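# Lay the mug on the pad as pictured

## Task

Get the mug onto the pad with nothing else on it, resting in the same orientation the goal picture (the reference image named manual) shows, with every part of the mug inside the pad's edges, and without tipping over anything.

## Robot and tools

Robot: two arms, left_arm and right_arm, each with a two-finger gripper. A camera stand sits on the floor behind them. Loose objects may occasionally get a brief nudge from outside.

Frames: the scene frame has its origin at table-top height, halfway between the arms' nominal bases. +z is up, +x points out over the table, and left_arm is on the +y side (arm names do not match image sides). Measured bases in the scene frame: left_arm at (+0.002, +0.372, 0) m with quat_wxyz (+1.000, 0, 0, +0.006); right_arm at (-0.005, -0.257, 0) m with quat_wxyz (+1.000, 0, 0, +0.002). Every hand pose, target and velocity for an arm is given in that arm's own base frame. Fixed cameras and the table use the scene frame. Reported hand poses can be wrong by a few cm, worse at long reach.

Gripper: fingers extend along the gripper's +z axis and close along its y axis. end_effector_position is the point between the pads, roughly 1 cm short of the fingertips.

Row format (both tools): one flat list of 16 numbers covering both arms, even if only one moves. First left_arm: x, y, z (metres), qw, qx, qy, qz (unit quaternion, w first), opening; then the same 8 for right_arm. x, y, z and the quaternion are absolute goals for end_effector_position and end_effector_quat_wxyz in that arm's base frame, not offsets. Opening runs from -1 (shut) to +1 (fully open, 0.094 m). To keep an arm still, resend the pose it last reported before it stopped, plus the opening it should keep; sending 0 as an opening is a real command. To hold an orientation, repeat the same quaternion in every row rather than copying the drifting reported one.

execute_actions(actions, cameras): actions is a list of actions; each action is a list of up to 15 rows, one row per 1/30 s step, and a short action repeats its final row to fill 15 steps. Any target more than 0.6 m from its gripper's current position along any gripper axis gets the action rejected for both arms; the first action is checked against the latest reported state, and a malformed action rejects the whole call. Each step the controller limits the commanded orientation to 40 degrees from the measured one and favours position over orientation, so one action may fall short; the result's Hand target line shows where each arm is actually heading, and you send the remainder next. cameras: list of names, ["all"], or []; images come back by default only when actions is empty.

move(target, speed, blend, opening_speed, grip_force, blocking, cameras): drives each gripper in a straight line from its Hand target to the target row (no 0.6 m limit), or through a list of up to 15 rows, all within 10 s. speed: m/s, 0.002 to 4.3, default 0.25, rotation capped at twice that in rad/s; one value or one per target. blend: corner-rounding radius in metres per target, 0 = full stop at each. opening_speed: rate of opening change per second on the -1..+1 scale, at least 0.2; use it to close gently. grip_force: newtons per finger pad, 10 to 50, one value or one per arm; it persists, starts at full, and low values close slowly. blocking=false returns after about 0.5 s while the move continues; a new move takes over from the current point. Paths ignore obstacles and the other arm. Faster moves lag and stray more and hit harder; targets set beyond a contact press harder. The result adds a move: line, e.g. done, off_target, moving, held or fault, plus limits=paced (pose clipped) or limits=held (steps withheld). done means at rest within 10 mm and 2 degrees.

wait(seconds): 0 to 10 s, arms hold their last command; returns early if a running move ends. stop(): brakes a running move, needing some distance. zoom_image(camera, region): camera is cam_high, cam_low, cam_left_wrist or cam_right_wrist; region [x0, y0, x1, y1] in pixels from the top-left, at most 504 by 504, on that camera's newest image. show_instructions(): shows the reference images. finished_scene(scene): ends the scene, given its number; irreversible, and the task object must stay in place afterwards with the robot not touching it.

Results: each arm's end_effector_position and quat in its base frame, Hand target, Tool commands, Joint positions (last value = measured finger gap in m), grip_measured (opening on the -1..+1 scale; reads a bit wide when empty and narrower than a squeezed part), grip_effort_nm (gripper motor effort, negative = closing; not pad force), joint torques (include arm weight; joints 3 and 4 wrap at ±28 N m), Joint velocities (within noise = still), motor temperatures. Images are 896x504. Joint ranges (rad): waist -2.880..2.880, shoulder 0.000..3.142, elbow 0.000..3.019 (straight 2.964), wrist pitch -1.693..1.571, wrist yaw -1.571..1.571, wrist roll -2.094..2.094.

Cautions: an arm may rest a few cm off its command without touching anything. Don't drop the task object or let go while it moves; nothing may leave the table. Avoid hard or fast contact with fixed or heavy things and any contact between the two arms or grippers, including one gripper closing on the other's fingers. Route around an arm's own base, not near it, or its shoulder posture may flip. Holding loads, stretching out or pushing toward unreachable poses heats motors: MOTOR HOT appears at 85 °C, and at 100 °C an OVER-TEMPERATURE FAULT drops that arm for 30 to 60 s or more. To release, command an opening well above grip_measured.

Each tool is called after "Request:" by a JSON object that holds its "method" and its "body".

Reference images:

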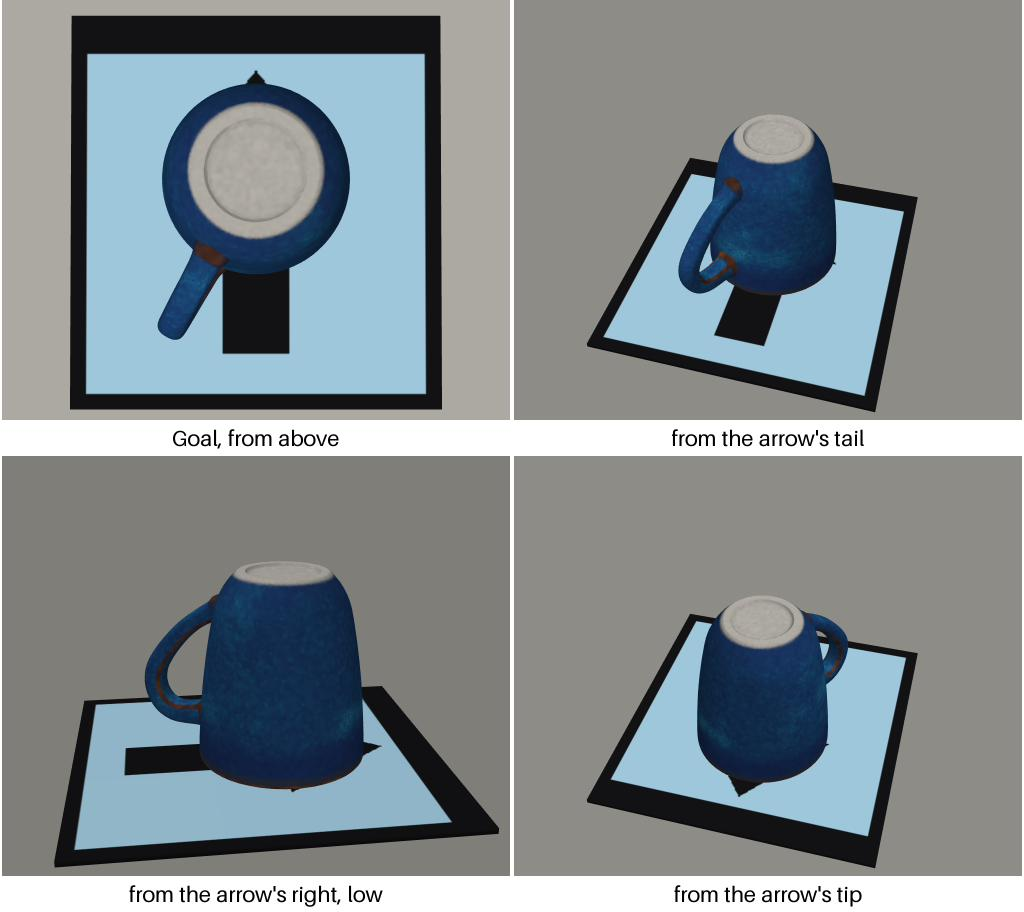

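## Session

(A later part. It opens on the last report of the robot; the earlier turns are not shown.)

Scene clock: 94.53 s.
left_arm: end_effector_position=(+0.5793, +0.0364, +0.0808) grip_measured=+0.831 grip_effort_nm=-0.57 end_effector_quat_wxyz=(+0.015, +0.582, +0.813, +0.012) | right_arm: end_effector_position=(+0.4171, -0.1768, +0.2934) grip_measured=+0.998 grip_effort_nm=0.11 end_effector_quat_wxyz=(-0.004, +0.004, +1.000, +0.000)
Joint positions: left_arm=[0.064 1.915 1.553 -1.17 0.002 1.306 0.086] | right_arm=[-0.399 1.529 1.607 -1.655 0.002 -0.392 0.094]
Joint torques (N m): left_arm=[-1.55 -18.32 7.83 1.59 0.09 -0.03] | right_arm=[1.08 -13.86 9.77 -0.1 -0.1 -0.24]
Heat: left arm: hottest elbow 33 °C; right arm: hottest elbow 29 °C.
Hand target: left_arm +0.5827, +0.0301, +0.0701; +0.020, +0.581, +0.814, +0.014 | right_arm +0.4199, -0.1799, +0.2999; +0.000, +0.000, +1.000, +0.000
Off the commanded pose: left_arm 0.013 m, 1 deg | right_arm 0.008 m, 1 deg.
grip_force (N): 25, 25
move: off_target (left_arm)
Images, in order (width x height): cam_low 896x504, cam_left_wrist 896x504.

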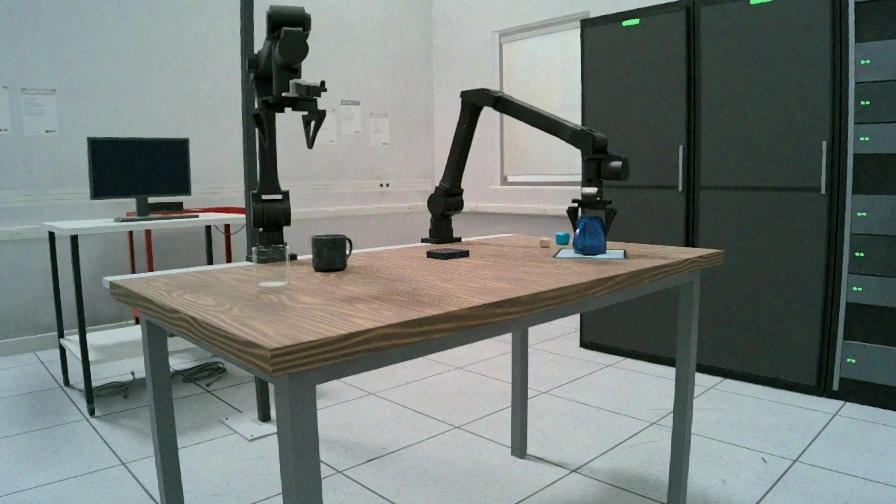

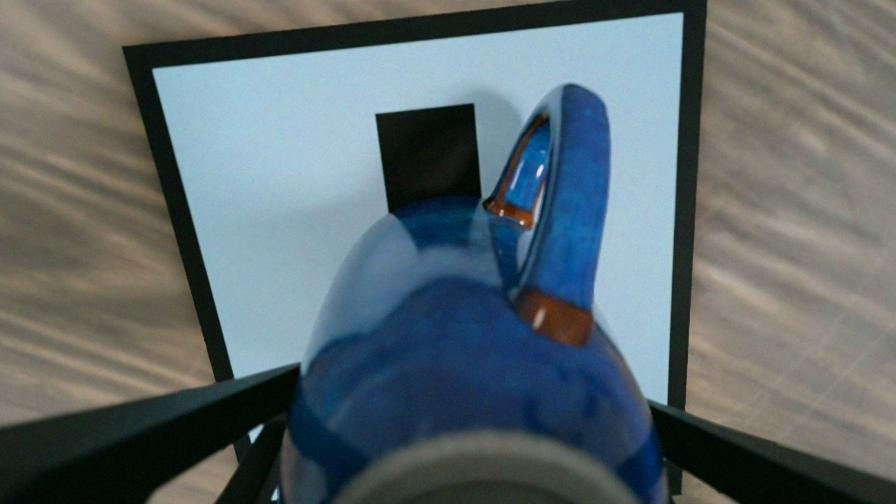

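Request:
{"method": "move", "body": {"target": [[0.581, 0.033, 0.078, 0.0199, 0.5806, 0.8139, 0.0142, 1.0, 0.42, -0.18, 0.30, 0, 0, 1, 0, 1]], "speed": 0.03, "opening_speed": 0.3, "cameras": ["cam_low", "cam_left_wrist", "cam_high"]}}

Request:
{"method": "zoom_image", "body": {"camera": "cam_low", "region": [550, 180, 640, 270]}}

Request:
{"method": "zoom_image", "body": {"camera": "cam_high", "region": [410, 70, 520, 180]}}

Scene clock: 97.47 s.
left_arm: end_effector_position=(+0.5809, +0.0365, +0.0813) grip_measured=+0.997 grip_effort_nm=0.10 end_effector_quat_wxyz=(+0.018, +0.582, +0.813, +0.014) | right_arm: end_effector_position=(+0.4171, -0.1768, +0.2934) grip_measured=+0.998 grip_effort_nm=0.11 end_effector_quat_wxyz=(-0.004, +0.004, +1.000, +0.000)
Joint positions: left_arm=[0.064 1.914 1.553 -1.163 0.002 1.306 0.094] | right_arm=[-0.399 1.529 1.607 -1.655 0.002 -0.392 0.094]
Joint torques (N m): left_arm=[-1.08 -18.9 8.13 1.1 0.03 0.07] | right_arm=[1.03 -13.68 9.77 -0.16 -0.1 -0.25]
Heat: left arm: hottest elbow 33 °C; right arm: hottest elbow 30 °C.
Hand target: left_arm +0.5810, +0.0331, +0.0781; +0.020, +0.580, +0.814, +0.014 | right_arm +0.4199, -0.1799, +0.2999; +0.000, +0.000, +1.000, +0.000
Off the commanded pose: left_arm 0.005 m, 0 deg | right_arm 0.008 m, 1 deg.
grip_force (N): 25, 25
move: done
Images, in order (width x height): cam_high 896x504, cam_low 896x504, cam_left_wrist 896x504.

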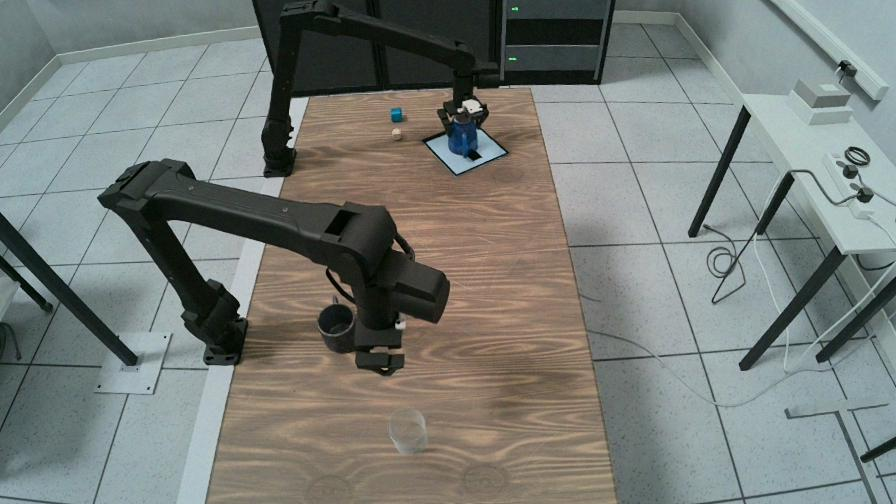

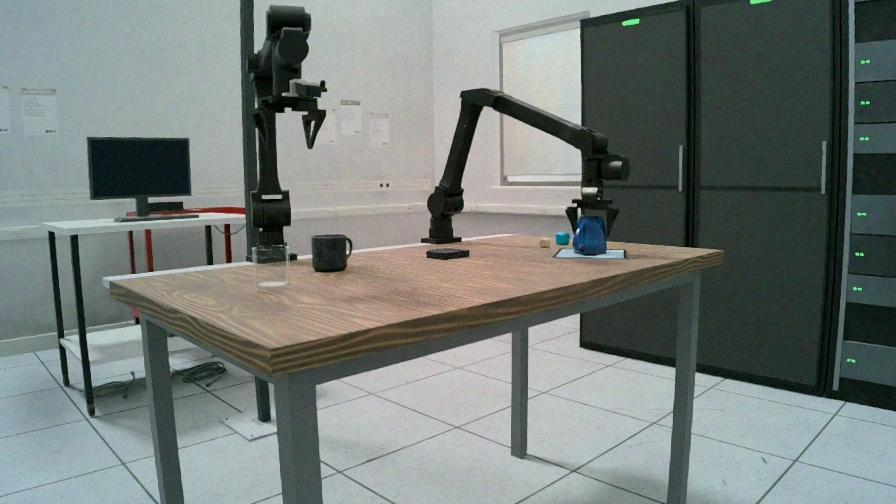

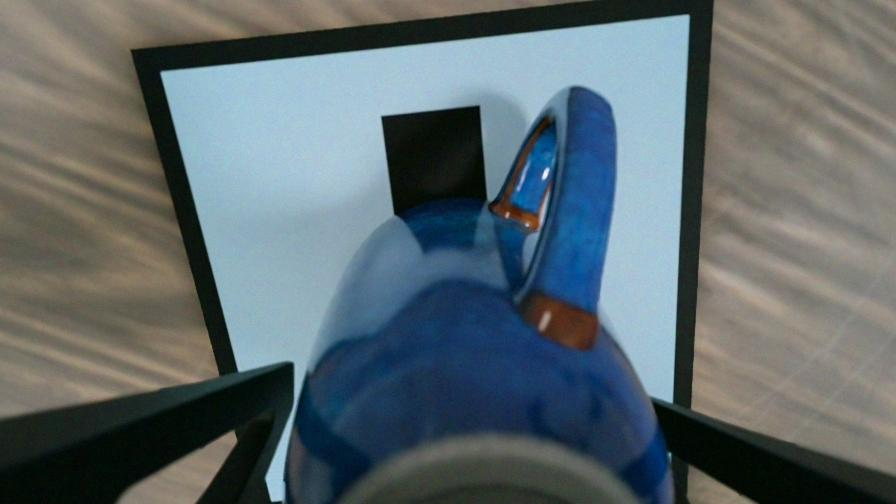

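Scaled by 5.600 from the camera's 896x504 image, which has a finer 1280x720 frame.

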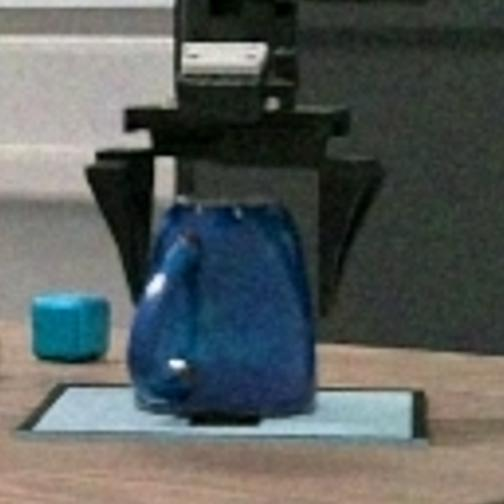

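Scaled by 4.582 from the camera's 896x504 image, which has a finer 1280x720 frame.

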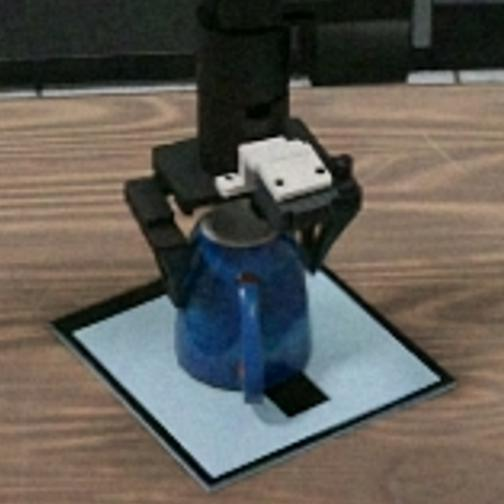

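Request:
{"method": "move", "body": {"target": [[0.583, 0.033, 0.13, 0.0199, 0.5806, 0.8139, 0.0142, 1.0, 0.42, -0.18, 0.30, 0, 0, 1, 0, 1],[0.54, 0.06, 0.26, 0, 0.5806, 0.8139, 0, 1.0, 0.42, -0.18, 0.30, 0, 0, 1, 0, 1]], "speed": [0.08, 0.2], "blend": [0.02, 0], "cameras": ["all"]}}

Request:
{"method": "zoom_image", "body": {"camera": "cam_high", "region": [410, 70, 520, 180]}}

Scene clock: 99.90 s.
left_arm: end_effector_position=(+0.5288, +0.0536, +0.2451) grip_measured=+0.998 grip_effort_nm=0.08 end_effector_quat_wxyz=(-0.011, +0.579, +0.815, -0.011) | right_arm: end_effector_position=(+0.4171, -0.1768, +0.2934) grip_measured=+0.998 grip_effort_nm=0.11 end_effector_quat_wxyz=(-0.004, +0.004, +1.000, +0.000)
Joint positions: left_arm=[0.102 1.753 1.76 -1.608 0.001 1.337 0.094] | right_arm=[-0.399 1.529 1.607 -1.655 0.002 -0.392 0.094]
Joint torques (N m): left_arm=[-0.15 -16.44 13.39 0.27 -0.02 0.25] | right_arm=[1.2 -13.86 9.72 -0.12 -0.09 -0.26]
Heat: left arm: hottest elbow 33 °C; right arm: hottest elbow 30 °C.
Hand target: left_arm +0.5392, +0.0599, +0.2599; +0.000, +0.581, +0.814, +0.000 | right_arm +0.4199, -0.1799, +0.2999; +0.000, +0.000, +1.000, +0.000
Off the commanded pose: left_arm 0.020 m, 2 deg | right_arm 0.008 m, 1 deg.
grip_force (N): 25, 25
move: off_target (left_arm)

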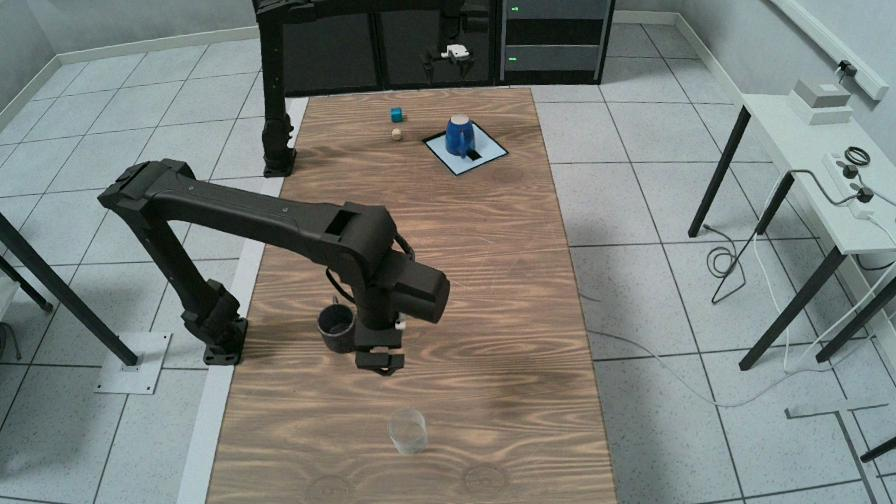

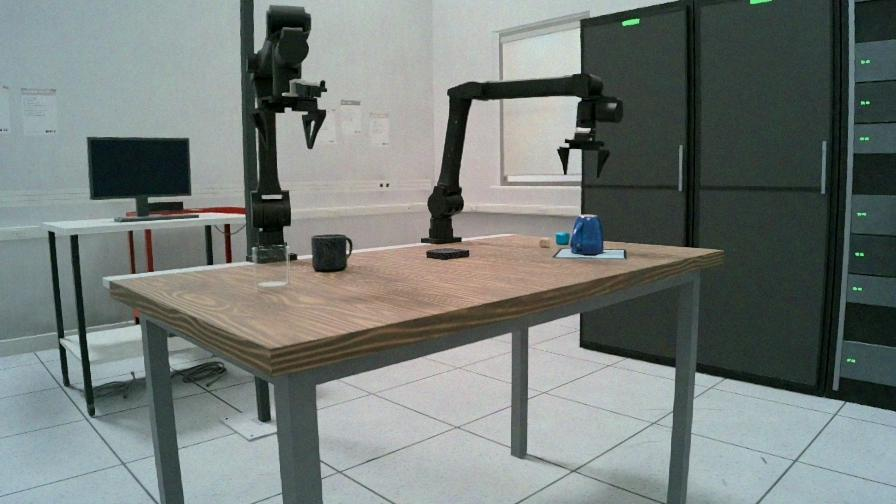

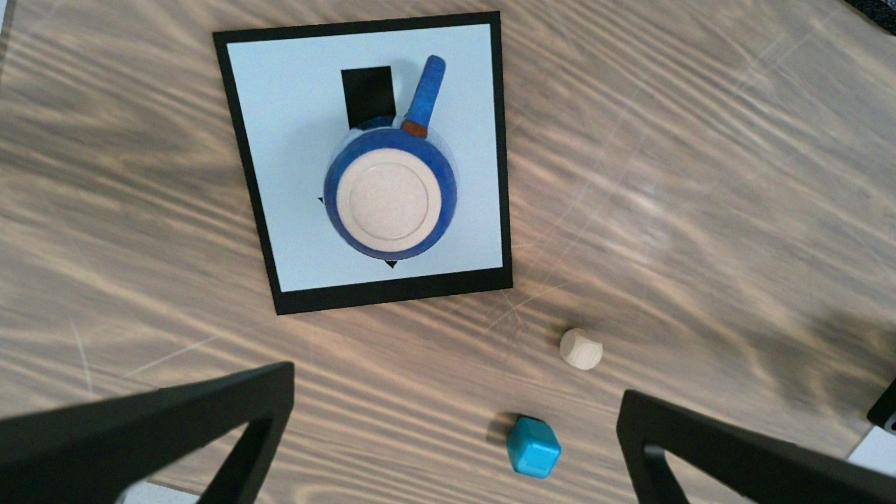

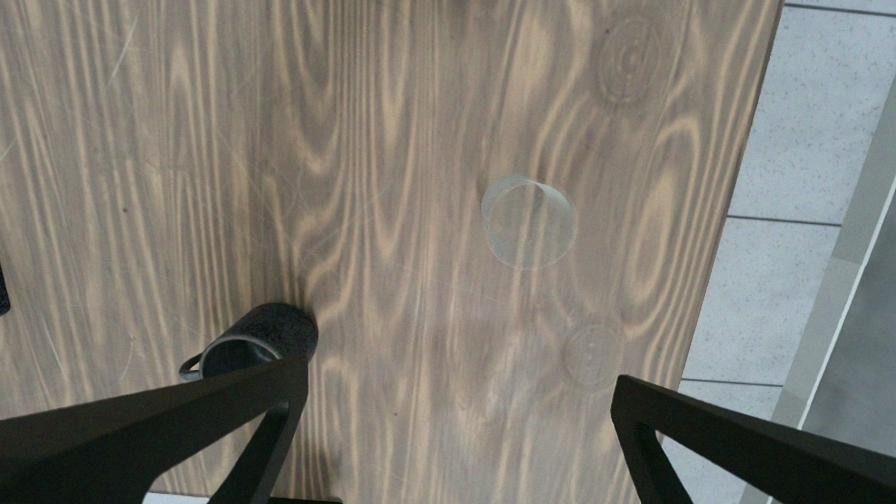

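Scaled by 4.582 from the camera's 896x504 image, which has a finer 1280x720 frame.

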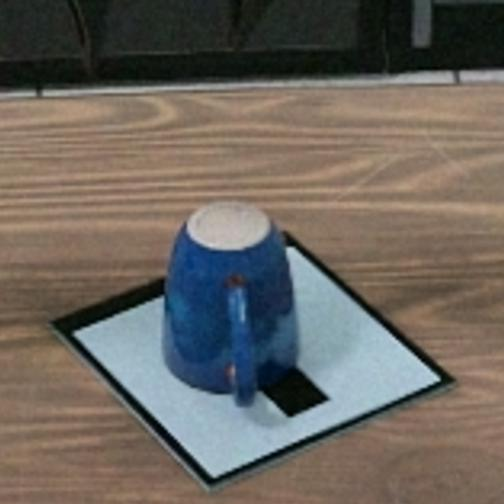

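Request:
{"method": "finished_scene", "body": {"scene": 1}}

The scene is finished: the task was done.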